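# Remove rice cooker glass lid and lay it flat

## Task

Lift the glass lid off the red rice cooker and lay it flat on the counter next to the cooker, then finish with neither gripper touching the lid or the cooker.

## Robot and tools

ROBOT. Two arms, left_arm and right_arm, each with six joints and a parallel gripper. Joint order everywhere (rows and result lists): waist, shoulder, elbow, wrist pitch, wrist yaw, wrist roll. Stated ranges in rad: waist -2.880 to 2.880, shoulder 0.000 to 3.142, elbow 0.000 to 3.019, wrist pitch -1.693 to 1.571, wrist yaw -1.571 to 1.571, wrist roll -2.094 to 2.094. A real end may sit up to 0.084 rad either side of these.

FRAME. All hand positions, quaternions (end_effector_quat_wxyz) and velocities are in the scene frame: origin at table-top height halfway between the two nominal arm bases, +z up, +x out across the table, left_arm toward +y (arm names do not match image sides). Real bases sit off their nominal spots; a BASES line, if shown, gives them. Reported hand pose can be off by a few cm, more when reaching far. Gripper: fingers point along its +z, close along its y; end_effector_position is midway between the pads, about 1 cm short of the tips.

ROW FORMAT. A row is 14 numbers, each in [-1, 1], always covering both arms: left_arm's 6 joint values then its opening, then right_arm's 6 joint values then its opening. Joint values are scaled offsets, not angles: 1.0 equals 2.811 rad for waist and shoulder, 2.53 elbow, 2.575 wrist pitch, 8.12 wrist yaw, 9.528 wrist roll. They count from the Joint targets in force when the action (or move) begins, not from the preceding row; sending the same offset again moves further. Send 0 for every joint of an arm to keep it at its targets. Opening is absolute: +1 fully open, -1 closed; to keep a gripper unchanged resend its current command (0 means half-open, not no change).

execute_actions(actions, cameras). actions is a list of actions; each action is a table of up to 15 rows, one row per 1/30 s step; a shorter table repeats its final row for the remaining steps. An empty list just reports state and images. An action is rejected for both arms if any joint would be driven more than 0.084 rad beyond its range; the whole call is rejected if an action is malformed or the first one fails that check. When a joint is clipped at its real end, the result may say "joint sent to its limit" (absence of the line proves nothing). cameras: list of names, null/["all"] for all, [] for none; unknown names invalidate the call.

move(target, speed, blend, opening_speed, blocking, cameras). target is one 14-number row, or a list of up to 15 rows forming waypoints; every row is an offset from the same starting Joint targets. All joints travel together, so the hand follows a curve; no collision avoidance, including between arms. speed: rad/s for the joint with the longest way, 0.01 to 12.57, default 0.5, one value or one per waypoint. blend: rad by which corners are cut at intermediate waypoints (default 0). opening_speed: rate of opening change per second on the -1..+1 scale, at least 0.2; use a low value to close gently. Paths take at least 0.5 s; over 10 s they stop short. Finger changes in later waypoints happen only once everything is at rest there. blocking=false returns after about 0.5 s while the move continues. The result adds a move: line, e.g. done, off_target (resting more than 0.035 rad from target), moving, held, fault, and limits=held if steps were withheld. done does not mean no contact.

wait(seconds 0 to 10): lets time pass holding commands; a running move continues. stop(): brakes a running move (needs room). zoom_image(camera: cam_left_wrist or cam_right_wrist, region [x0, y0, x1, y1] pixels, at most 504x504) magnifies that camera's latest image. finished_scene(scene 1): ends irreversibly.

RESULTS. Joint positions and Joint velocities: one block per arm, joints in rad or rad/s, then finger pad gap in m (0.094 fully open); "within noise" if all velocities are negligible. Joint targets: the base for the next offsets. Tool commands: current opening commands. grip_measured: measured opening on the command scale (reads slightly wide when empty, narrower than a hard part under full squeeze). grip_effort_nm: gripper motor effort, negative closing; not a pad force and does not settle to zero. Joint torques: drive output incl. arm weight, offset and noisy; positive toward larger angle; values 3 and 4 wrap at ±28 N m. "joint command not followed": the clearance check altered targets. MOTOR HOT appears from 85 °C; at 100 °C an OVER-TEMPERATURE FAULT drops that arm and its grip for 30 to 60 s or more.

MOTION LIMITS. Each step, a joint target stays within a lead of its measured angle (0.716 rad waist/shoulder, 0.645 elbow, 0.69 wrist pitch, 1.84 wrist yaw, 3.24 wrist roll); if targets would place the hand over 110 mm from where it is, the arm's targets are scaled back. Large offsets may need several actions; tiny ones may not start. If an arm is pressing or dragged, command targets back past its measured positions.

GRIPPING. The fingers are servoed to the commanded grip_measured value; from about 0.05 below the touch reading (more for small, round or soft items) they squeeze at full force, roughly 50 to 64 N per pad. Release by commanding well above grip_measured. Glass can break: close slowly.

CAMERAS. cam_left_wrist and cam_right_wrist, 672x504 fisheye, mounted on the hands; images may lag during motion. Calibration lines give K, D and T_world_to_cam (world to camera, metres), with small per-scene errors.

AVOID. Dropping the lid, releasing it while it moves, slamming it down, hard impacts or heavy pushing; any contact or squeeze between the two arms (can end the scene in failure); anything leaving the table or being set down off it; long holds at full stretch that overheat motors. Loose items may get nudged briefly by outside pushes.

Each tool is called after "Call:" as name(argument=value, ...) on one line, values as JSON.

## Session

Call:
execute_actions(actions=[])

Scene clock: 0.00 s.
left_arm: end_effector_position=(+0.6379, -0.3828, +0.1753) grip_measured=+1.000 grip_effort_nm=n/a end_effector_quat_wxyz=(+0.353, +0.596, +0.636, -0.339) | right_arm: end_effector_position=(+0.3868, -0.7213, +0.1640) grip_measured=+1.000 grip_effort_nm=n/a end_effector_quat_wxyz=(-0.158, -0.431, -0.560, +0.689)
Joint positions: left_arm=[-0.746 2.474 2.478 -0.707 0.639 0.456 0.094] | right_arm=[-0.549 1.975 1.121 0.853 1.408 -0.69 0.094]
Joint velocities: within noise
Joint torques (N m): no reading
Heat: left arm: hottest waist 33 °C; right arm: hottest wrist yaw 32 °C.
Joint targets: left_arm=[-0.746 2.482 2.501 -0.705 0.638 0.456] | right_arm=[-0.549 1.966 1.143 0.858 1.408 -0.690]
Tool commands: left_gripper/opening=+1.0 right_gripper/opening=+1.0

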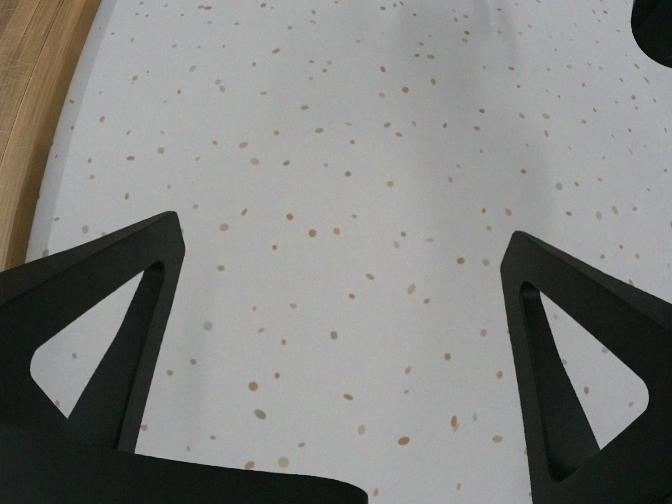

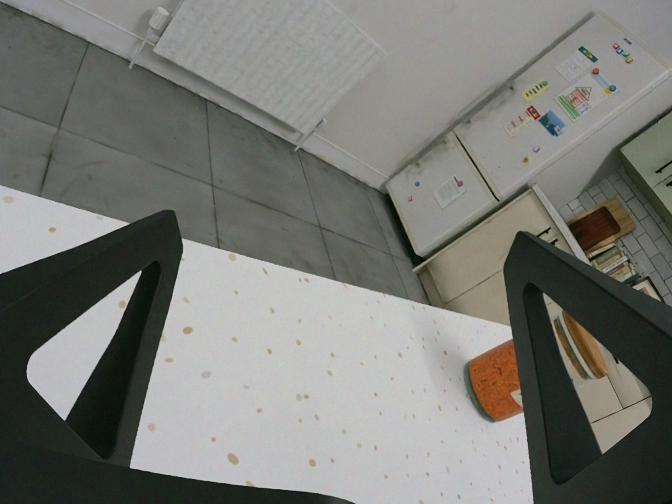

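Call:
move(target=[0.1,-0.2,0,0,-0.0787,-0.0479,1,0,-0.05,0,0,-0.173,0.0724,1], speed=1)

Scene clock: 13.77 s.
left_arm: end_effector_position=(+0.7355, -0.0387, +0.6413) grip_measured=+1.000 grip_effort_nm=0.027 end_effector_quat_wxyz=(+0.642, +0.176, +0.732, -0.148) | right_arm: end_effector_position=(+0.5929, -0.6572, +0.2481) grip_measured=+1.000 grip_effort_nm=-0.022 end_effector_quat_wxyz=(+0.713, +0.193, +0.635, -0.225)
Joint positions: left_arm=[-0.462 1.903 2.478 -0.707 0.001 0.009 0.094] | right_arm=[-0.549 1.855 1.121 0.853 0.007 -0.011 0.094]
Joint velocities: within noise
Joint torques (N m): left_arm=[0.32 -18.08 10.84 1.69 -0.2 -0.18] | right_arm=[-0.44 -20.84 9.57 1.28 -0.13 0.14]
Heat: left arm: hottest waist 33 °C; right arm: hottest wrist yaw 31 °C.
Joint targets: left_arm=[-0.465 1.920 2.501 -0.705 -0.001 0.000] | right_arm=[-0.549 1.825 1.143 0.858 0.003 -0.001]
move: done
camera_calibration:
cam_left_wrist: T_world_to_cam=[[-0.400777, -0.915473, 0.0358807, 0.2388], [-0.693123, 0.27736, -0.665321, 0.948784], [0.599132, -0.291515, -0.745694, 0.131372], [0, 0, 0, 1]] pos_world=[0.67462, -0.00624207, 0.720641]
cam_right_wrist: T_world_to_cam=[[-0.526684, -0.847399, 0.0672288, -0.260288], [-0.478981, 0.230502, -0.847022, 0.650695], [0.702269, -0.478314, -0.52729, -0.50062], [0, 0, 0, 1]] pos_world=[0.526151, -0.610008, 0.30468]

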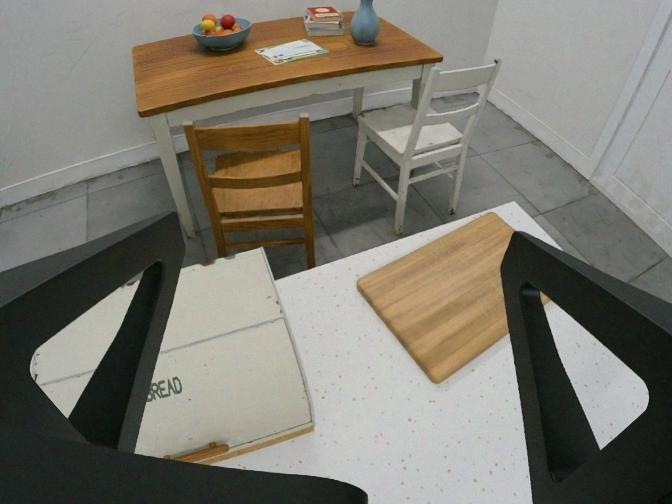

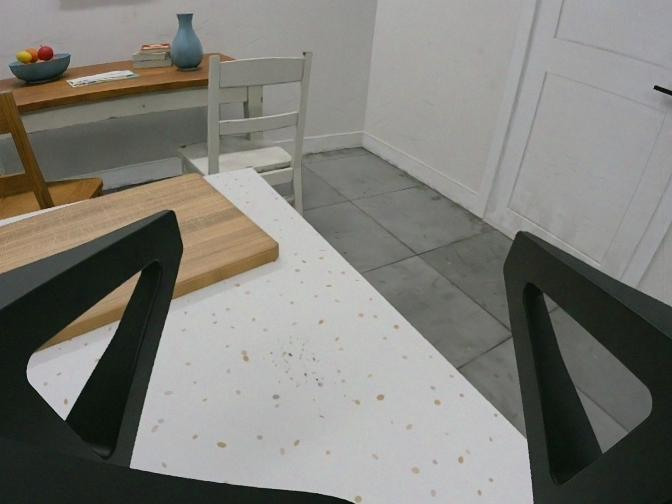

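Call:
move(target=[0.22,0,0,0,0,0,1,0.28,-0.15,0,-0.1,0,0,1], speed=1.2)

Call:
move(target=[0.18,0,0,0,0,0,1,0,0,0,0,0,0,1], speed=1.2, cameras=["cam_left_wrist"])

Scene clock: 22.87 s.
left_arm: end_effector_position=(+0.8078, +0.4246, +0.6413) grip_measured=+1.000 grip_effort_nm=0.022 end_effector_quat_wxyz=(+0.656, -0.055, +0.750, +0.054) | right_arm: end_effector_position=(+0.6109, -0.1308, +0.4857) grip_measured=+1.000 grip_effort_nm=-0.032 end_effector_quat_wxyz=(+0.808, -0.059, +0.581, +0.075)
Joint positions: left_arm=[0.152 1.903 2.478 -0.707 -0.001 0.008 0.094] | right_arm=[0.241 1.406 1.121 0.608 0.004 -0.01 0.094]
Joint velocities: within noise
Joint torques (N m): left_arm=[0.97 -17.79 10.77 1.63 -0.07 -0.1] | right_arm=[-0.79 -12.4 11.36 0.87 -0.01 0.18]
Heat: left arm: hottest waist 33 °C; right arm: hottest elbow 31 °C.
Joint targets: left_arm=[0.153 1.920 2.501 -0.705 -0.001 0.000] | right_arm=[0.238 1.403 1.143 0.601 0.003 0.000]
move: done
camera_calibration:
cam_left_wrist: T_world_to_cam=[[0.203103, -0.978467, 0.0367774, 0.230201], [-0.725655, -0.175631, -0.665266, 1.08896], [0.6574, 0.108429, -0.7457, 0.00625237], [0, 0, 0, 1]] pos_world=[0.739341, 0.41582, 0.720641]
cam_right_wrist: T_world_to_cam=[[0.220694, -0.972593, 0.0731856, -0.296502], [-0.321941, -0.143471, -0.935826, 0.637404], [0.920678, 0.18297, -0.344781, -0.271851], [0, 0, 0, 1]] pos_world=[0.52093, -0.147186, 0.52447]

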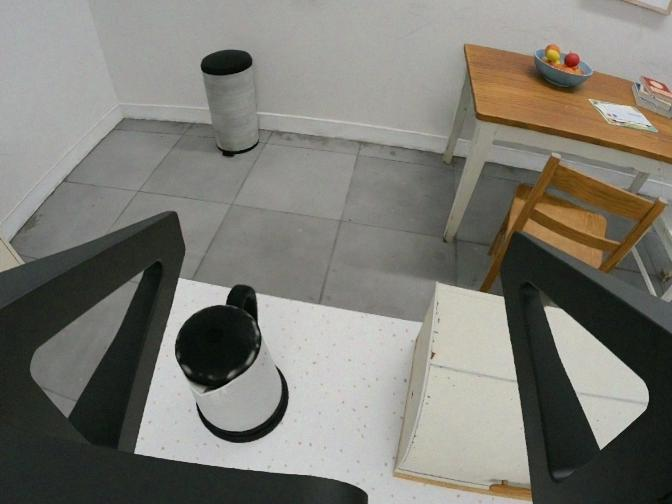

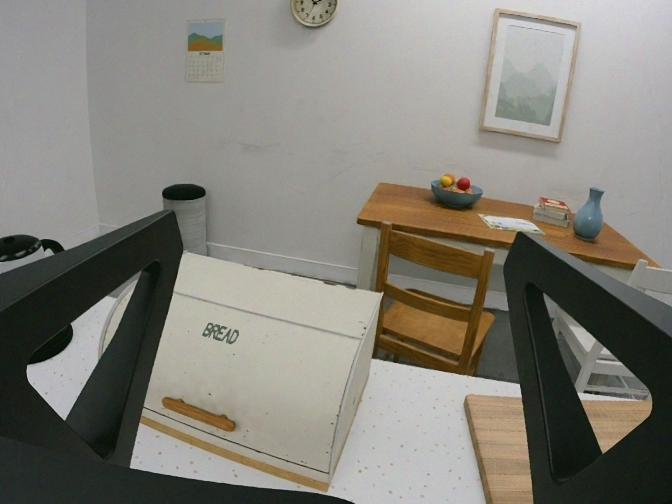

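Scene clock: 24.47 s.
left_arm: end_effector_position=(+0.6549, +0.7804, +0.6413) grip_measured=+1.000 grip_effort_nm=0.017 end_effector_quat_wxyz=(+0.622, -0.241, +0.713, +0.216) | right_arm: end_effector_position=(+0.6109, -0.1308, +0.4857) grip_measured=+1.000 grip_effort_nm=-0.027 end_effector_quat_wxyz=(+0.808, -0.059, +0.581, +0.075)
Joint positions: left_arm=[0.658 1.903 2.478 -0.707 -0.001 0.008 0.094] | right_arm=[0.241 1.406 1.121 0.608 0.004 -0.01 0.094]
Joint velocities: within noise
Joint torques (N m): left_arm=[1.03 -17.67 10.77 1.73 -0.07 -0.14] | right_arm=[-0.85 -12.81 11.34 0.73 -0.01 0.18]
Heat: left arm: hottest waist 33 °C; right arm: hottest elbow 32 °C.
Joint targets: left_arm=[0.660 1.920 2.501 -0.705 -0.001 0.000] | right_arm=[0.238 1.403 1.143 0.601 0.003 0.000]
move: done
camera_calibration:
cam_left_wrist: T_world_to_cam=[[0.651785, -0.757497, 0.0370681, 0.142917], [-0.549536, -0.505401, -0.665266, 1.18256], [0.522672, 0.413241, -0.745685, -0.0815104], [0, 0, 0, 1]] pos_world=[0.599313, 0.739611, 0.720641]
Images, in order (width x height): cam_left_wrist 672x504.

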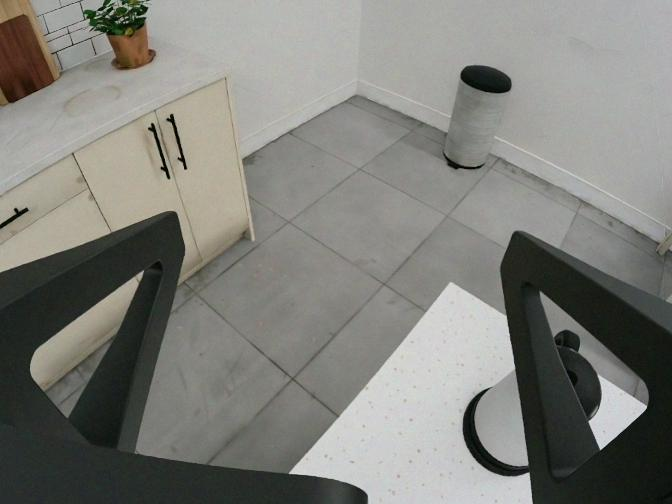

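Call:
move(target=[-0.2,-0.185,-0.277,-0.192,0,0,1,-0.03,-0.142,0,-0.55,0,0,1], speed=1.2)

Scene clock: 36.67 s.
left_arm: end_effector_position=(+0.5920, +0.3601, +0.4959) grip_measured=+1.000 grip_effort_nm=0.017 end_effector_quat_wxyz=(+0.387, -0.041, +0.921, +0.021) | right_arm: end_effector_position=(+0.4398, -0.1991, +0.3704) grip_measured=+1.000 grip_effort_nm=-0.022 end_effector_quat_wxyz=(+0.421, -0.059, +0.905, +0.022)
Joint positions: left_arm=[0.097 1.404 1.815 -1.186 -0.001 0.008 0.094] | right_arm=[0.166 1.014 1.121 -0.808 0.004 -0.01 0.094]
Joint velocities: within noise
Joint torques (N m): left_arm=[1.32 -12.16 8.16 0.62 -0.11 -0.12] | right_arm=[-1.44 -6.59 11.69 0.5 -0.03 0.17]
Heat: left arm: hottest elbow 34 °C; right arm: hottest elbow 34 °C.
Joint targets: left_arm=[0.097 1.400 1.801 -1.199 -0.001 0.000] | right_arm=[0.154 1.004 1.143 -0.815 0.003 0.000]
move: done
camera_calibration:
cam_left_wrist: T_world_to_cam=[[0.160044, -0.987109, -0.000855504, 0.263516], [-0.983354, -0.159359, -0.0872915, 0.684428], [0.0860299, 0.0148117, -0.996182, 0.54286], [0, 0, 0, 1]] pos_world=[0.584159, 0.361149, 0.600757]
cam_right_wrist: T_world_to_cam=[[0.197008, -0.980276, 0.0157306, -0.286615], [-0.961204, -0.196285, -0.193803, 0.460419], [0.193068, 0.0230603, -0.980914, 0.382365], [0, 0, 0, 1]] pos_world=[0.4252, -0.199406, 0.468806]

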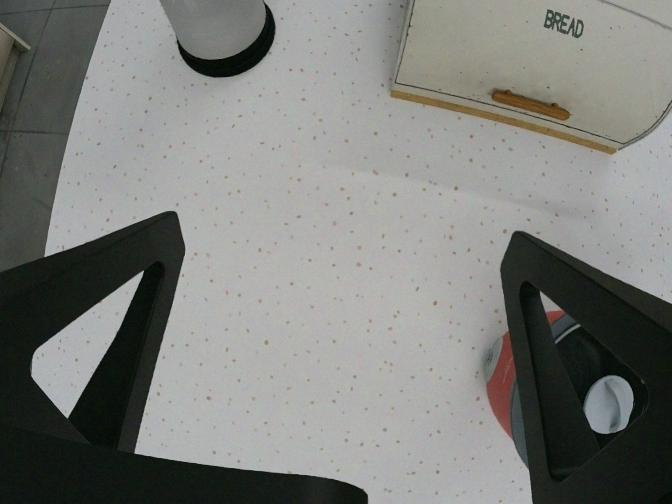

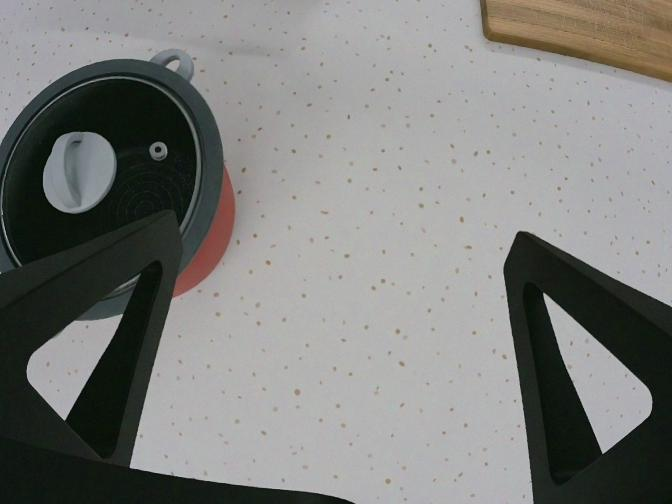

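Call:
move(target=[-0.07,0.053,-0.08,-0.156,0,0,1,-0.18,0,0,0,0,0,1], speed=0.9)

Scene clock: 115.40 s.
left_arm: end_effector_position=(+0.5134, +0.2603, +0.2852) grip_measured=+1.000 grip_effort_nm=0.017 end_effector_quat_wxyz=(+0.018, +0.053, +0.998, +0.000) | right_arm: end_effector_position=(+0.4090, -0.4229, +0.3703) grip_measured=+1.000 grip_effort_nm=-0.032 end_effector_quat_wxyz=(+0.413, +0.172, +0.890, -0.085)
Joint positions: left_arm=[-0.099 1.552 1.606 -1.589 -0.001 0.007 0.094] | right_arm=[-0.345 1.014 1.121 -0.809 0.004 -0.009 0.094]
Joint velocities: within noise
Joint torques (N m): left_arm=[0.62 -13.68 8.18 -0.17 -0.11 -0.13] | right_arm=[-1.26 -6.71 11.69 0.69 0.01 0.17]
Heat: left arm: hottest elbow 35 °C; right arm: hottest elbow 43 °C.
Joint targets: left_arm=[-0.099 1.549 1.598 -1.601 -0.001 0.000] | right_arm=[-0.353 1.004 1.143 -0.816 0.003 0.000]
move: done
camera_calibration:
cam_left_wrist: T_world_to_cam=[[-0.0521092, -0.997647, -0.0445593, 0.301555], [-0.782786, 0.0130984, 0.622154, 0.222647], [-0.620106, 0.0673003, -0.781626, 0.628853], [0, 0, 0, 1]] pos_world=[0.579955, 0.255607, 0.366444]
cam_right_wrist: T_world_to_cam=[[-0.307745, -0.951349, 0.015092, -0.280975], [-0.934382, 0.299188, -0.193436, 0.58539], [0.17951, -0.0736305, -0.980997, 0.358033], [0, 0, 0, 1]] pos_world=[0.396239, -0.416085, 0.468705]

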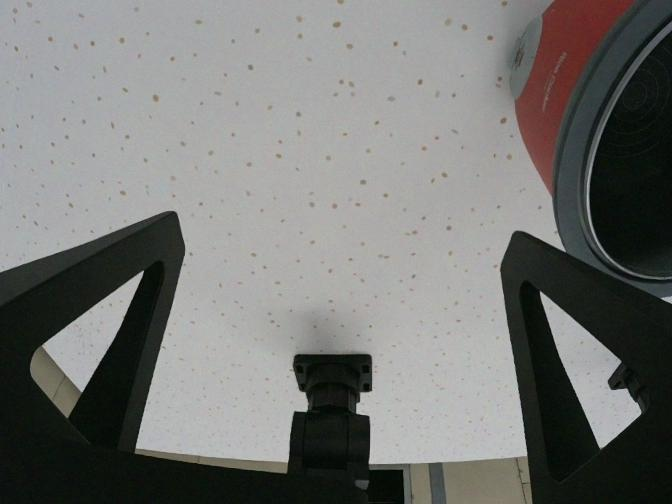

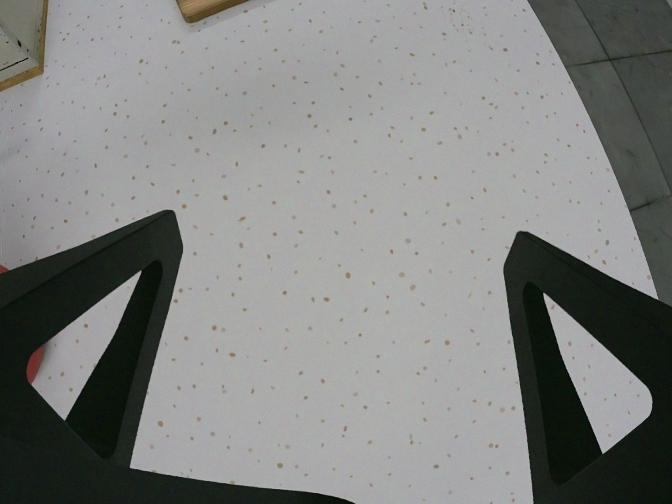

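Call:
move(target=[-0.163,0.057,0.063,-0.0075,0,-0.0585,1,0,0,0,0,0,0,1], speed=0.9, cameras=["cam_left_wrist"])

Call:
zoom_image(camera="cam_left_wrist", region=[100, 50, 600, 450])

Scene clock: 127.70 s.
left_arm: end_effector_position=(+0.4742, +0.0338, +0.2549) grip_measured=+1.000 grip_effort_nm=0.012 end_effector_quat_wxyz=(-0.013, +0.008, +1.000, +0.009) | right_arm: end_effector_position=(+0.4090, -0.4229, +0.3703) grip_measured=+1.000 grip_effort_nm=-0.027 end_effector_quat_wxyz=(+0.413, +0.172, +0.890, -0.085)
Joint positions: left_arm=[-0.564 1.695 1.702 -1.609 -0.001 -0.548 0.094] | right_arm=[-0.345 1.014 1.121 -0.809 0.004 -0.009 0.094]
Joint velocities: within noise
Joint torques (N m): left_arm=[0.91 -15.03 13.3 -0.28 -0.16 -0.2] | right_arm=[-0.97 -6.59 11.66 0.65 0.01 0.17]
Heat: left arm: hottest elbow 36 °C; right arm: hottest elbow 43 °C.
Joint targets: left_arm=[-0.558 1.709 1.758 -1.620 -0.001 -0.557] | right_arm=[-0.353 1.004 1.143 -0.816 0.003 0.000]
move: off_target (left_arm); left_arm: the elbow is farthest, 0.055 rad from its target
camera_calibration:
cam_left_wrist: T_world_to_cam=[[0.0340169, -0.997432, -0.0630334, 0.0360555], [-0.741315, -0.0674815, 0.667756, 0.185216], [-0.670294, 0.0240127, -0.741707, 0.611211], [0, 0, 0, 1]] pos_world=[0.545768, 0.0337847, 0.331933]
Images, in order (width x height): cam_left_wrist 672x504.

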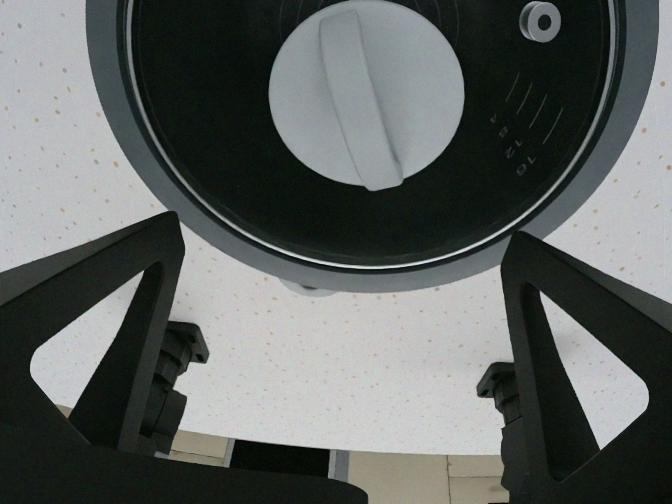

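Scaled by 1.008 from the camera's 672x504 image, which has a finer 960x720 frame.

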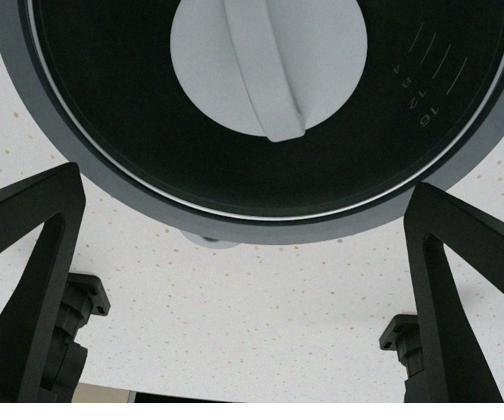

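Call:
move(target=[0.0023,0.0128,-0.023,0.0408,0,-0.0334,1,0,0,0,0,0,0,1], speed=0.4, cameras=["cam_left_wrist"])

Scene clock: 155.63 s.
left_arm: end_effector_position=(+0.4957, +0.0235, +0.2389) grip_measured=+1.000 grip_effort_nm=0.012 end_effector_quat_wxyz=(+0.007, -0.153, +0.988, -0.006) | right_arm: end_effector_position=(+0.4090, -0.4229, +0.3703) grip_measured=+1.000 grip_effort_nm=-0.027 end_effector_quat_wxyz=(+0.413, +0.172, +0.890, -0.085)
Joint positions: left_arm=[-0.559 1.727 1.702 -1.528 -0.001 -0.866 0.094] | right_arm=[-0.345 1.014 1.121 -0.809 0.004 -0.009 0.094]
Joint velocities: within noise
Joint torques (N m): left_arm=[0.97 -14.97 8.47 0.66 -0.17 -0.2] | right_arm=[-1.2 -6.59 11.67 0.68 0 0.16]
Heat: left arm: hottest elbow 41 °C; right arm: hottest elbow 44 °C.
Joint targets: left_arm=[-0.551 1.745 1.700 -1.515 -0.001 -0.876] | right_arm=[-0.353 1.004 1.143 -0.816 0.003 0.000]
move: done
camera_calibration:
cam_left_wrist: T_world_to_cam=[[0.351928, -0.935525, -0.0306355, -0.142726], [-0.711479, -0.288627, 0.640697, 0.208032], [-0.608231, -0.203683, -0.767182, 0.594669], [0, 0, 0, 1]] pos_world=[0.559936, 0.0476438, 0.318561]
Images, in order (width x height): cam_left_wrist 672x504.

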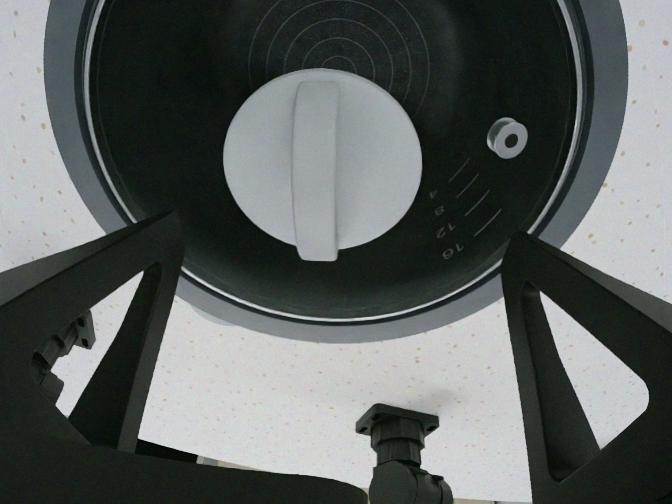

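Call:
move(target=[0.0041,-0.005,-0.0358,0.0298,0,0,1,0,0,0,0,0,0,1], speed=0.25, cameras=["cam_left_wrist"])

Scene clock: 166.27 s.
left_arm: end_effector_position=(+0.4970, +0.0301, +0.2089) grip_measured=+1.000 grip_effort_nm=0.022 end_effector_quat_wxyz=(+0.007, -0.159, +0.987, -0.005) | right_arm: end_effector_position=(+0.4090, -0.4229, +0.3703) grip_measured=+1.000 grip_effort_nm=-0.032 end_effector_quat_wxyz=(+0.413, +0.172, +0.890, -0.085)
Joint positions: left_arm=[-0.547 1.727 1.623 -1.451 -0.001 -0.866 0.094] | right_arm=[-0.345 1.014 1.121 -0.809 0.004 -0.009 0.094]
Joint velocities: within noise
Joint torques (N m): left_arm=[1.2 -16.21 7.51 0.54 -0.17 -0.16] | right_arm=[-1.08 -6.65 11.69 0.69 0 0.16]
Heat: left arm: hottest elbow 40 °C; right arm: hottest elbow 45 °C.
Joint targets: left_arm=[-0.540 1.731 1.609 -1.438 -0.001 -0.876] | right_arm=[-0.353 1.004 1.143 -0.816 0.003 0.000]
move: done
camera_calibration:
cam_left_wrist: T_world_to_cam=[[0.363289, -0.931123, -0.0321102, -0.143353], [-0.70685, -0.297911, 0.64157, 0.227808], [-0.606947, -0.210378, -0.766392, 0.573226], [0, 0, 0, 1]] pos_world=[0.561022, 0.0549814, 0.288557]
Images, in order (width x height): cam_left_wrist 672x504.

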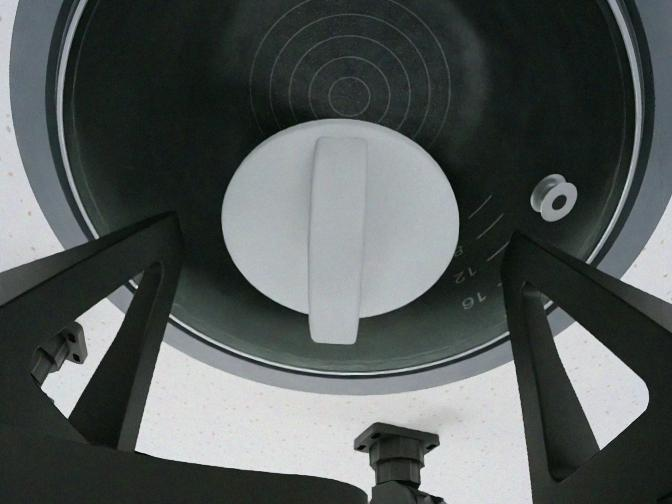

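Call:
move(target=[-0.0025,-0.0036,-0.0166,0.0124,0,0,0.05,0,0,0,0,0,0,1], speed=0.15, cameras=["cam_left_wrist"])

Call:
zoom_image(camera="cam_left_wrist", region=[150, 100, 540, 400])

Scene clock: 184.97 s.
left_arm: end_effector_position=(+0.4960, +0.0308, +0.2088) grip_measured=+0.053 grip_effort_nm=-0.120 end_effector_quat_wxyz=(+0.016, -0.159, +0.987, -0.013) | right_arm: end_effector_position=(+0.4090, -0.4229, +0.3703) grip_measured=+1.000 grip_effort_nm=-0.032 end_effector_quat_wxyz=(+0.413, +0.172, +0.890, -0.085)
Joint positions: left_arm=[-0.547 1.707 1.596 -1.418 -0.001 -0.867 0.049] | right_arm=[-0.345 1.014 1.121 -0.809 0.004 -0.009 0.094]
Joint velocities: within noise
Joint torques (N m): left_arm=[1.08 -14.56 6.23 0.7 -0.15 -0.15] | right_arm=[-1.03 -6.53 11.67 0.69 0.01 0.17]
Heat: left arm: hottest elbow 39 °C; right arm: hottest elbow 45 °C.
Joint targets: left_arm=[-0.547 1.721 1.567 -1.406 -0.001 -0.876] | right_arm=[-0.353 1.004 1.143 -0.816 0.003 0.000]
move: done
camera_calibration:
cam_left_wrist: T_world_to_cam=[[0.364109, -0.931278, -0.0120531, -0.146973], [-0.720756, -0.289948, 0.629635, 0.236539], [-0.589861, -0.220569, -0.776797, 0.566705], [0, 0, 0, 1]] pos_world=[0.558278, 0.0567082, 0.28951]
Images, in order (width x height): cam_left_wrist 672x504.

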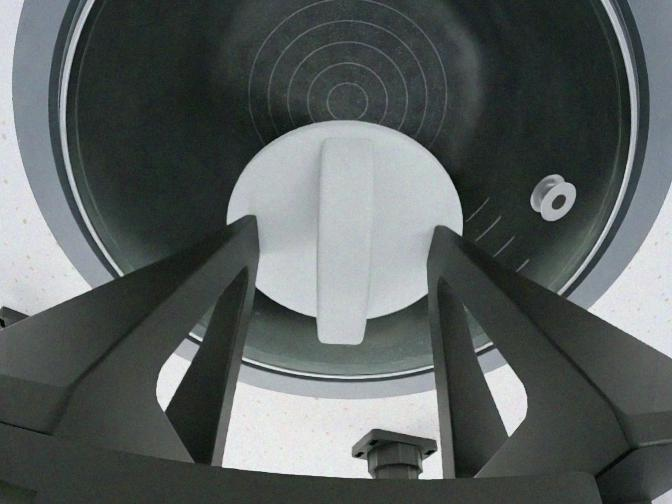

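Scaled by 1.292 from the camera's 672x504 image, which has a finer 960x720 frame.

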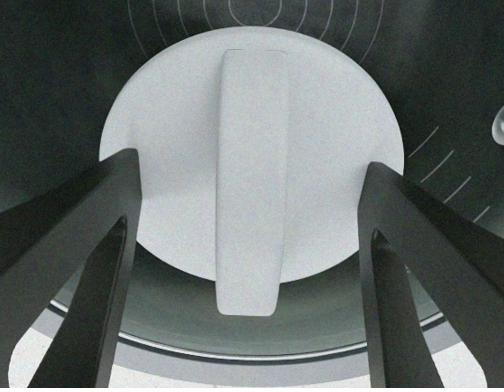

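Call:
move(target=[0,-0.004,0.008,-0.002,0,0,-0.3,0,0,0,0,0,0,1], speed=0.15, opening_speed=0.5, cameras=["cam_left_wrist"])

Call:
zoom_image(camera="cam_left_wrist", region=[150, 100, 540, 400])

Scene clock: 196.40 s.
left_arm: end_effector_position=(+0.4958, +0.0311, +0.2115) grip_measured=-0.296 grip_effort_nm=-0.139 end_effector_quat_wxyz=(+0.019, -0.159, +0.987, -0.015) | right_arm: end_effector_position=(+0.4090, -0.4229, +0.3703) grip_measured=+1.000 grip_effort_nm=-0.027 end_effector_quat_wxyz=(+0.413, +0.172, +0.890, -0.085)
Joint positions: left_arm=[-0.547 1.701 1.596 -1.418 -0.002 -0.867 0.033] | right_arm=[-0.345 1.014 1.121 -0.809 0.004 -0.009 0.094]
Joint velocities: within noise
Joint torques (N m): left_arm=[0.79 -15.56 7.95 0.39 -0.13 -0.15] | right_arm=[-1.2 -6.48 11.64 0.68 0.01 0.17]
Heat: left arm: hottest elbow 37 °C; right arm: hottest elbow 45 °C.
Joint targets: left_arm=[-0.547 1.709 1.587 -1.411 -0.001 -0.876] | right_arm=[-0.353 1.004 1.143 -0.816 0.003 0.000]
move: done
camera_calibration:
cam_left_wrist: T_world_to_cam=[[0.364246, -0.931269, -0.00793362, -0.147491], [-0.724039, -0.288529, 0.626513, 0.237001], [-0.585741, -0.22246, -0.779371, 0.567224], [0, 0, 0, 1]] pos_world=[0.557567, 0.0572132, 0.292423]
Images, in order (width x height): cam_left_wrist 672x504.

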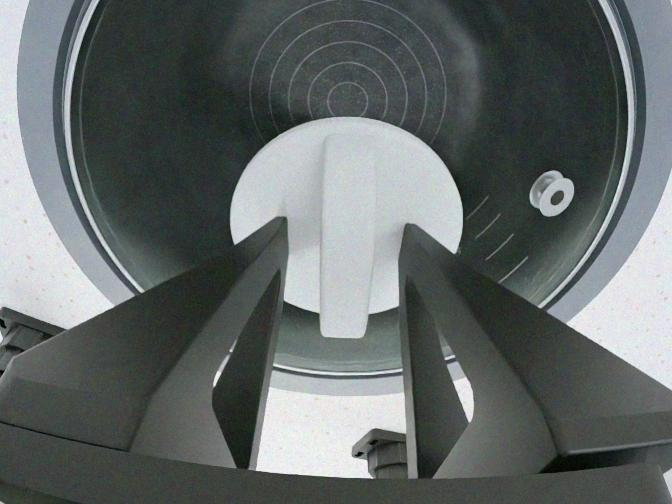

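Scaled by 1.292 from the camera's 672x504 image, which has a finer 960x720 frame.

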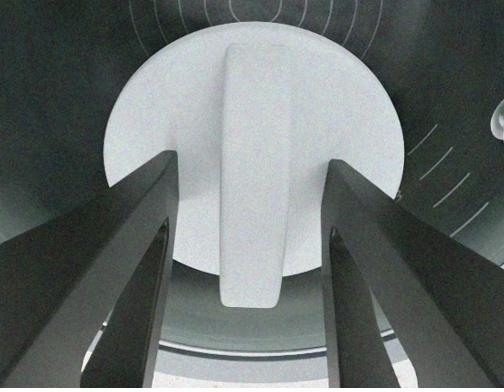

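Call:
move(target=[0,0,0,0,0,0,-0.9,0,0,0,0,0,0,1], speed=0.15, opening_speed=0.4, cameras=["cam_left_wrist"])

Call:
zoom_image(camera="cam_left_wrist", region=[150, 100, 540, 400])

Scene clock: 202.60 s.
left_arm: end_effector_position=(+0.4956, +0.0312, +0.2128) grip_measured=-0.727 grip_effort_nm=-0.999 end_effector_quat_wxyz=(+0.020, -0.166, +0.986, -0.016) | right_arm: end_effector_position=(+0.4090, -0.4229, +0.3703) grip_measured=+1.000 grip_effort_nm=-0.037 end_effector_quat_wxyz=(+0.413, +0.172, +0.890, -0.085)
Joint positions: left_arm=[-0.547 1.699 1.596 -1.418 -0.002 -0.881 0.013] | right_arm=[-0.345 1.014 1.121 -0.809 0.004 -0.009 0.094]
Joint velocities: within noise
Joint torques (N m): left_arm=[0.56 -15.44 8.06 0.35 -0.13 -0.01] | right_arm=[-1.14 -6.59 11.63 0.69 0.01 0.16]
Heat: left arm: hottest elbow 37 °C; right arm: hottest elbow 46 °C.
Joint targets: left_arm=[-0.547 1.710 1.587 -1.412 -0.001 -0.876] | right_arm=[-0.353 1.004 1.143 -0.816 0.003 0.000]
move: done
camera_calibration:
cam_left_wrist: T_world_to_cam=[[0.377274, -0.926086, -0.00538814, -0.154451], [-0.721155, -0.297428, 0.625677, 0.235025], [-0.581034, -0.232166, -0.780063, 0.566376], [0, 0, 0, 1]] pos_world=[0.556843, 0.0583614, 0.293927]
Images, in order (width x height): cam_left_wrist 672x504.

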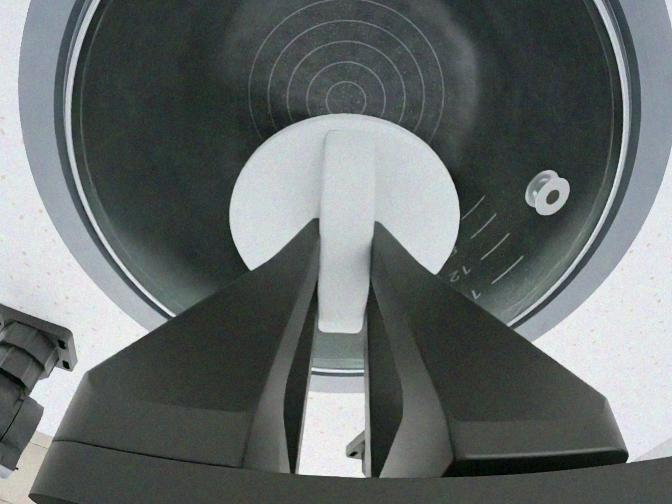

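Scaled by 1.292 from the camera's 672x504 image, which has a finer 960x720 frame.

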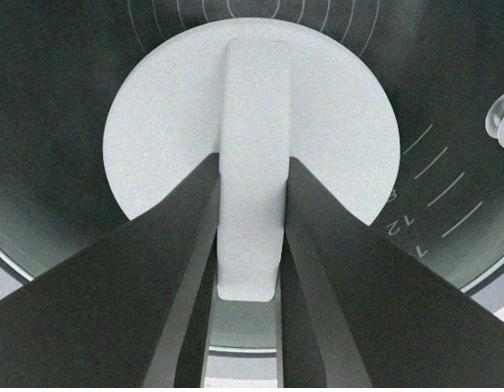

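Call:
move(target=[0,0,0.05,-0.049,0,0,-0.9,0,0,0,0,0,0,1], speed=0.2, cameras=["cam_left_wrist","cam_right_wrist"])

Scene clock: 212.30 s.
left_arm: end_effector_position=(+0.4841, +0.0381, +0.2193) grip_measured=-0.728 grip_effort_nm=-1.004 end_effector_quat_wxyz=(-0.012, -0.166, +0.986, +0.012) | right_arm: end_effector_position=(+0.4090, -0.4229, +0.3703) grip_measured=+1.000 grip_effort_nm=-0.032 end_effector_quat_wxyz=(+0.413, +0.172, +0.890, -0.085)
Joint positions: left_arm=[-0.547 1.717 1.637 -1.525 -0.002 -0.881 0.013] | right_arm=[-0.345 1.014 1.121 -0.809 0.004 -0.009 0.094]
Joint velocities: within noise
Joint torques (N m): left_arm=[0.67 -16.85 14.89 -0.36 -0.11 -0.03] | right_arm=[-0.97 -6.59 11.66 0.7 0 0.16]
Heat: left arm: hottest elbow 37 °C; right arm: hottest elbow 46 °C.
Joint targets: left_arm=[-0.547 1.709 1.714 -1.538 -0.001 -0.876] | right_arm=[-0.353 1.004 1.143 -0.816 0.003 0.000]
move: off_target (left_arm); left_arm: the elbow is farthest, 0.076 rad from its target
camera_calibration:
cam_left_wrist: T_world_to_cam=[[0.374475, -0.92437, -0.0728613, -0.127677], [-0.674565, -0.325501, 0.662579, 0.195293], [-0.636185, -0.198969, -0.745439, 0.58416], [0, 0, 0, 1]] pos_world=[0.551184, 0.061777, 0.296756]
cam_right_wrist: T_world_to_cam=[[-0.307745, -0.951349, 0.015092, -0.280975], [-0.934382, 0.299188, -0.193436, 0.58539], [0.17951, -0.0736305, -0.980997, 0.358033], [0, 0, 0, 1]] pos_world=[0.396239, -0.416085, 0.468705]

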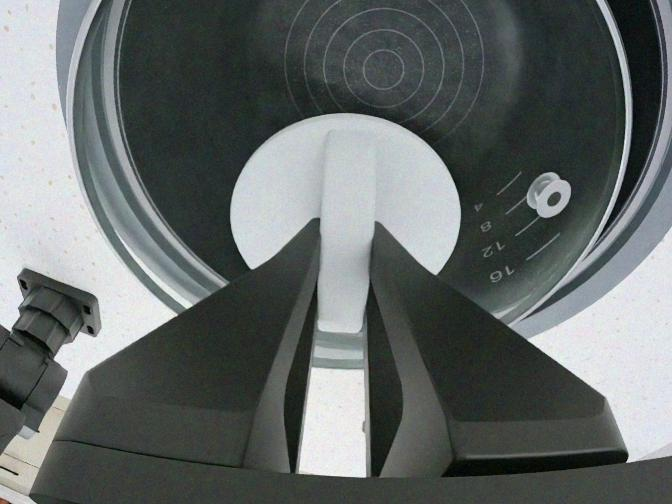

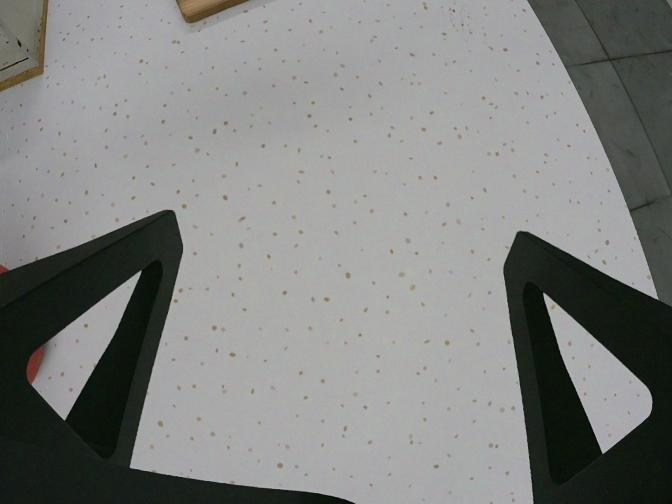

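Call:
move(target=[0,-0.0352,0.034,-0.0435,0,0,-0.9,0,0,0,0,0,0,1], speed=0.3, cameras=["cam_left_wrist"])

Scene clock: 227.13 s.
left_arm: end_effector_position=(+0.4694, +0.0471, +0.3057) grip_measured=-0.728 grip_effort_nm=-0.999 end_effector_quat_wxyz=(+0.020, -0.166, +0.986, -0.016) | right_arm: end_effector_position=(+0.4090, -0.4229, +0.3703) grip_measured=+1.000 grip_effort_nm=-0.032 end_effector_quat_wxyz=(+0.413, +0.172, +0.890, -0.085)
Joint positions: left_arm=[-0.547 1.617 1.737 -1.639 -0.002 -0.881 0.013] | right_arm=[-0.345 1.014 1.121 -0.809 0.004 -0.009 0.094]
Joint velocities: within noise
Joint torques (N m): left_arm=[0.56 -15.44 13.96 -0.28 -0.13 -0.06] | right_arm=[-1.08 -6.53 11.69 0.69 0 0.16]
Heat: left arm: hottest elbow 40 °C; right arm: hottest elbow 46 °C.
Joint targets: left_arm=[-0.547 1.611 1.800 -1.650 -0.001 -0.876] | right_arm=[-0.353 1.004 1.143 -0.816 0.003 0.000]
move: off_target (left_arm); left_arm: the elbow is farthest, 0.063 rad from its target
camera_calibration:
cam_left_wrist: T_world_to_cam=[[0.377231, -0.926109, -0.00424127, -0.129759], [-0.721641, -0.29681, 0.62541, 0.163111], [-0.580457, -0.232864, -0.780284, 0.627066], [0, 0, 0, 1]] pos_world=[0.530642, 0.0742631, 0.386728]
Images, in order (width x height): cam_left_wrist 672x504.

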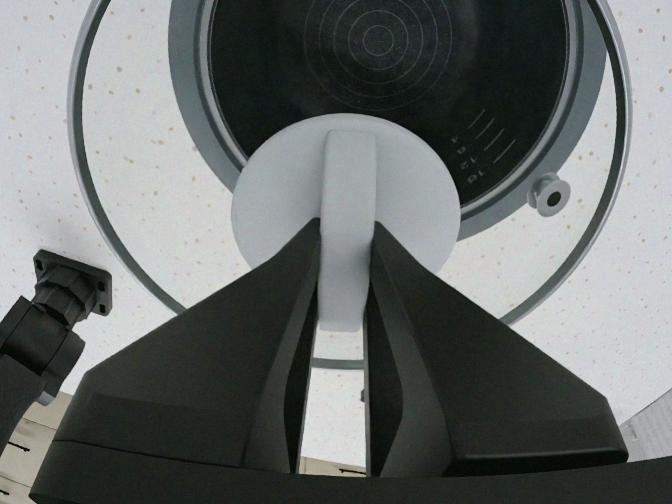

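Call:
move(target=[[0.216,0,0,0,0,0,-0.9,0,0,0,0,0,0,1],[0.216,0,-0.1937,0.1748,0,0,-0.9,0,0,0,0,0,0,1]], speed=[0.6,0.35], blend=0.05, cameras=["cam_left_wrist"])

Scene clock: 250.77 s.
left_arm: end_effector_position=(+0.5260, +0.3389, +0.1448) grip_measured=-0.729 grip_effort_nm=-0.999 end_effector_quat_wxyz=(+0.024, -0.456, +0.890, -0.009) | right_arm: end_effector_position=(+0.4090, -0.4229, +0.3703) grip_measured=+1.000 grip_effort_nm=-0.027 end_effector_quat_wxyz=(+0.413, +0.172, +0.890, -0.085)
Joint positions: left_arm=[0.066 1.617 1.311 -1.213 -0.002 -0.881 0.013] | right_arm=[-0.345 1.014 1.121 -0.809 0.004 -0.009 0.094]
Joint velocities: within noise
Joint torques (N m): left_arm=[0.32 -15.33 8.36 0.64 -0.09 -0.03] | right_arm=[-1.2 -6.59 11.7 0.69 0.01 0.17]
Heat: left arm: hottest elbow 41 °C; right arm: hottest elbow 46 °C.
Joint targets: left_arm=[0.061 1.611 1.310 -1.200 -0.001 -0.876] | right_arm=[-0.353 1.004 1.143 -0.816 0.003 0.000]
move: done
camera_calibration:
cam_left_wrist: T_world_to_cam=[[0.841424, -0.540352, -0.00503766, -0.256276], [-0.419134, -0.658493, 0.625071, 0.354635], [-0.341076, -0.523838, -0.780551, 0.575097], [0, 0, 0, 1]] pos_world=[0.560429, 0.396303, 0.225929]
Images, in order (width x height): cam_left_wrist 672x504.

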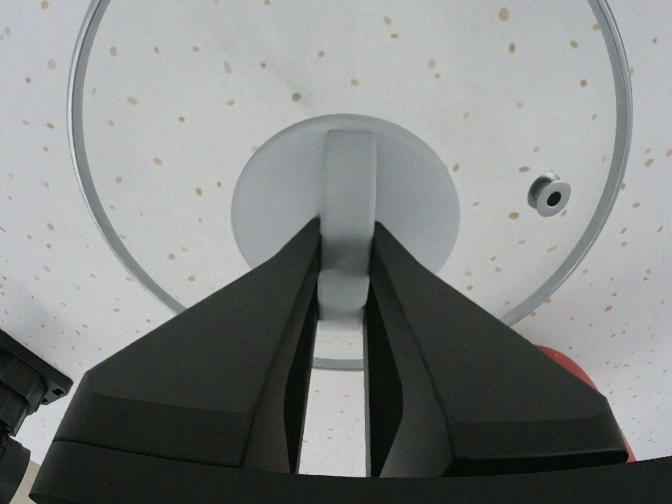

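Call:
move(target=[0,0,-0.0672,0.066,0,0,-0.9,0,0,0,0,0,0,1], speed=0.2, cameras=["cam_left_wrist"])

Scene clock: 264.23 s.
left_arm: end_effector_position=(+0.5017, +0.3373, +0.0852) grip_measured=-0.729 grip_effort_nm=-0.999 end_effector_quat_wxyz=(+0.025, -0.456, +0.890, -0.009) | right_arm: end_effector_position=(+0.4090, -0.4229, +0.3703) grip_measured=+1.000 grip_effort_nm=-0.032 end_effector_quat_wxyz=(+0.413, +0.172, +0.890, -0.085)
Joint positions: left_arm=[0.066 1.617 1.142 -1.043 -0.002 -0.881 0.013] | right_arm=[-0.345 1.014 1.121 -0.809 0.004 -0.009 0.094]
Joint velocities: within noise
Joint torques (N m): left_arm=[0.67 -13.92 7.75 0.57 -0.11 -0.02] | right_arm=[-1.2 -6.53 11.64 0.69 0.01 0.17]
Heat: left arm: hottest elbow 40 °C; right arm: hottest elbow 47 °C.
Joint targets: left_arm=[0.061 1.611 1.140 -1.029 -0.001 -0.876] | right_arm=[-0.353 1.004 1.143 -0.816 0.003 0.000]
move: done
camera_calibration:
cam_left_wrist: T_world_to_cam=[[0.841452, -0.540316, -0.004112, -0.237176], [-0.419803, -0.658527, 0.624586, 0.381039], [-0.340182, -0.523833, -0.780945, 0.519112], [0, 0, 0, 1]] pos_world=[0.536126, 0.394703, 0.166431]
Images, in order (width x height): cam_left_wrist 672x504.

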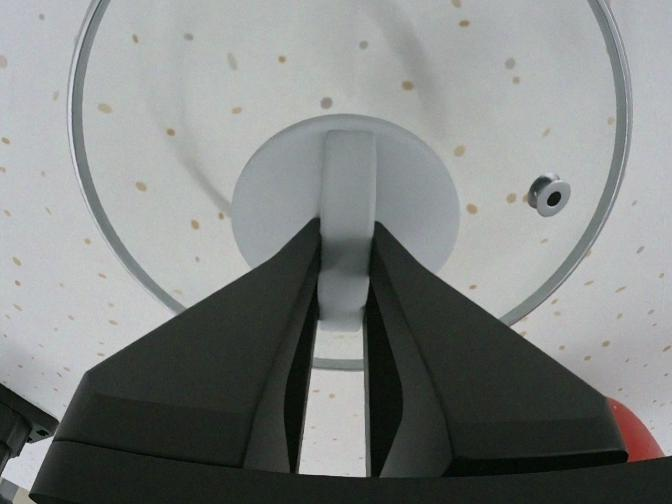

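Call:
move(target=[0,0,-0.0235,0.023,0,0,-0.9,0,0,0,0,0,0,1], speed=0.1, cameras=["cam_left_wrist"])

Call:
move(target=[0,0,-0.008,0.008,0,0,-0.9,0,0,0,0,0,0,1], speed=0.1, cameras=["cam_left_wrist"])

Scene clock: 269.37 s.
left_arm: end_effector_position=(+0.4910, +0.3365, +0.0656) grip_measured=-0.729 grip_effort_nm=-0.999 end_effector_quat_wxyz=(+0.025, -0.456, +0.890, -0.009) | right_arm: end_effector_position=(+0.4090, -0.4229, +0.3703) grip_measured=+1.000 grip_effort_nm=-0.032 end_effector_quat_wxyz=(+0.413, +0.172, +0.890, -0.085)
Joint positions: left_arm=[0.066 1.617 1.083 -0.984 -0.002 -0.881 0.013] | right_arm=[-0.345 1.014 1.121 -0.809 0.004 -0.009 0.094]
Joint velocities: within noise
Joint torques (N m): left_arm=[0.32 -13.63 7.34 0.68 -0.1 -0.01] | right_arm=[-1.03 -6.59 11.66 0.69 0.01 0.17]
Heat: left arm: hottest elbow 40 °C; right arm: hottest elbow 47 °C.
Joint targets: left_arm=[0.061 1.611 1.080 -0.970 -0.001 -0.876] | right_arm=[-0.353 1.004 1.143 -0.816 0.003 0.000]
move: done
camera_calibration:
cam_left_wrist: T_world_to_cam=[[0.84143, -0.540354, -0.0037583, -0.228626], [-0.420082, -0.658487, 0.62444, 0.388434], [-0.339893, -0.523844, -0.781063, 0.499505], [0, 0, 0, 1]] pos_world=[0.525325, 0.393903, 0.146732]
Images, in order (width x height): cam_left_wrist 672x504.

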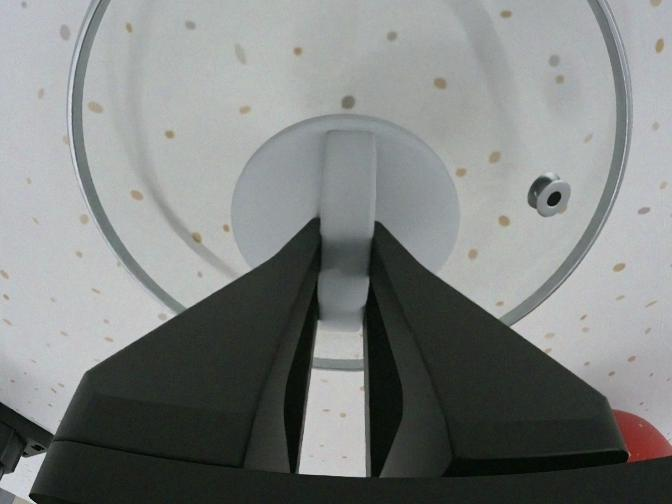

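Scene clock: 270.23 s.
left_arm: end_effector_position=(+0.4873, +0.3363, +0.0593) grip_measured=-0.729 grip_effort_nm=-1.004 end_effector_quat_wxyz=(+0.025, -0.456, +0.890, -0.010) | right_arm: end_effector_position=(+0.4090, -0.4229, +0.3703) grip_measured=+1.000 grip_effort_nm=-0.032 end_effector_quat_wxyz=(+0.413, +0.172, +0.890, -0.085)
Joint positions: left_arm=[0.066 1.617 1.064 -0.963 -0.002 -0.881 0.013] | right_arm=[-0.345 1.014 1.121 -0.809 0.004 -0.009 0.094]
Joint velocities: within noise
Joint torques (N m): left_arm=[-0.09 -13.57 7.12 0.7 -0.1 -0.01] | right_arm=[-1.2 -6.59 11.67 0.7 0.01 0.16]
Heat: left arm: hottest elbow 40 °C; right arm: hottest elbow 47 °C.
Joint targets: left_arm=[0.061 1.611 1.060 -0.950 -0.001 -0.876] | right_arm=[-0.353 1.004 1.143 -0.816 0.003 0.000]
move: done
camera_calibration:
cam_left_wrist: T_world_to_cam=[[0.841437, -0.540345, -0.0031952, -0.22573], [-0.420541, -0.658566, 0.624048, 0.391007], [-0.339306, -0.523753, -0.78138, 0.492925], [0, 0, 0, 1]] pos_world=[0.521624, 0.393703, 0.140433]
Images, in order (width x height): cam_left_wrist 672x504.

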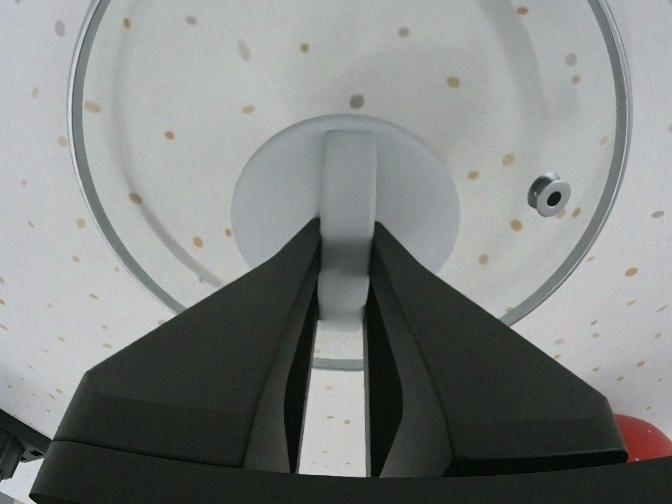

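Call:
move(target=[0,0,-0.008,0.0075,0,0,-0.9,0,0,0,0,0,0,1], speed=0.1, cameras=[])

Call:
move(target=[0,0,-0.008,0.0075,0,0,-0.9,0,0,0,0,0,0,1], speed=0.1, cameras=["cam_left_wrist"])

Scene clock: 275.40 s.
left_arm: end_effector_position=(+0.4830, +0.3360, +0.0527) grip_measured=-0.729 grip_effort_nm=-1.004 end_effector_quat_wxyz=(+0.025, -0.456, +0.890, -0.009) | right_arm: end_effector_position=(+0.4090, -0.4229, +0.3703) grip_measured=+1.000 grip_effort_nm=-0.032 end_effector_quat_wxyz=(+0.413, +0.172, +0.890, -0.085)
Joint positions: left_arm=[0.066 1.617 1.044 -0.944 -0.002 -0.881 0.013] | right_arm=[-0.345 1.014 1.121 -0.809 0.004 -0.009 0.094]
Joint velocities: within noise
Joint torques (N m): left_arm=[-0.21 -13.92 6.98 0.79 -0.1 -0.01] | right_arm=[-1.2 -6.59 11.69 0.68 0 0.16]
Heat: left arm: hottest elbow 40 °C; right arm: hottest elbow 47 °C.
Joint targets: left_arm=[0.061 1.611 1.040 -0.931 -0.001 -0.876] | right_arm=[-0.353 1.004 1.143 -0.816 0.003 0.000]
move: done
No camera images: "cameras" was empty.

Scene clock: 276.23 s.
left_arm: end_effector_position=(+0.4785, +0.3357, +0.0463) grip_measured=-0.729 grip_effort_nm=-0.999 end_effector_quat_wxyz=(+0.024, -0.456, +0.890, -0.009) | right_arm: end_effector_position=(+0.4090, -0.4229, +0.3703) grip_measured=+1.000 grip_effort_nm=-0.032 end_effector_quat_wxyz=(+0.413, +0.172, +0.890, -0.085)
Joint positions: left_arm=[0.066 1.617 1.023 -0.925 -0.002 -0.881 0.013] | right_arm=[-0.345 1.014 1.121 -0.809 0.004 -0.009 0.094]
Joint velocities: within noise
Joint torques (N m): left_arm=[0.15 -13.39 7.02 0.68 -0.09 -0.02] | right_arm=[-1.03 -6.59 11.69 0.7 0.01 0.16]
Heat: left arm: hottest elbow 40 °C; right arm: hottest elbow 47 °C.
Joint targets: left_arm=[0.061 1.611 1.020 -0.911 -0.001 -0.876] | right_arm=[-0.353 1.004 1.143 -0.816 0.003 0.000]
move: done
camera_calibration:
cam_left_wrist: T_world_to_cam=[[0.841402, -0.54039, -0.004684, -0.218553], [-0.419412, -0.658453, 0.624926, 0.394334], [-0.340788, -0.523849, -0.78067, 0.480207], [0, 0, 0, 1]] pos_world=[0.512928, 0.393103, 0.12743]
Images, in order (width x height): cam_left_wrist 672x504.

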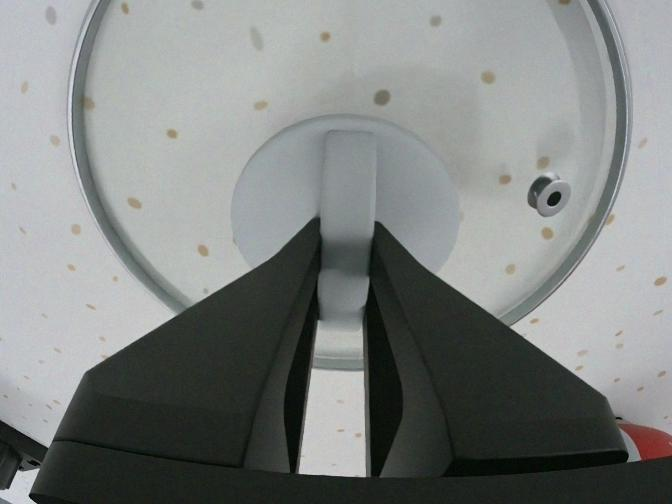

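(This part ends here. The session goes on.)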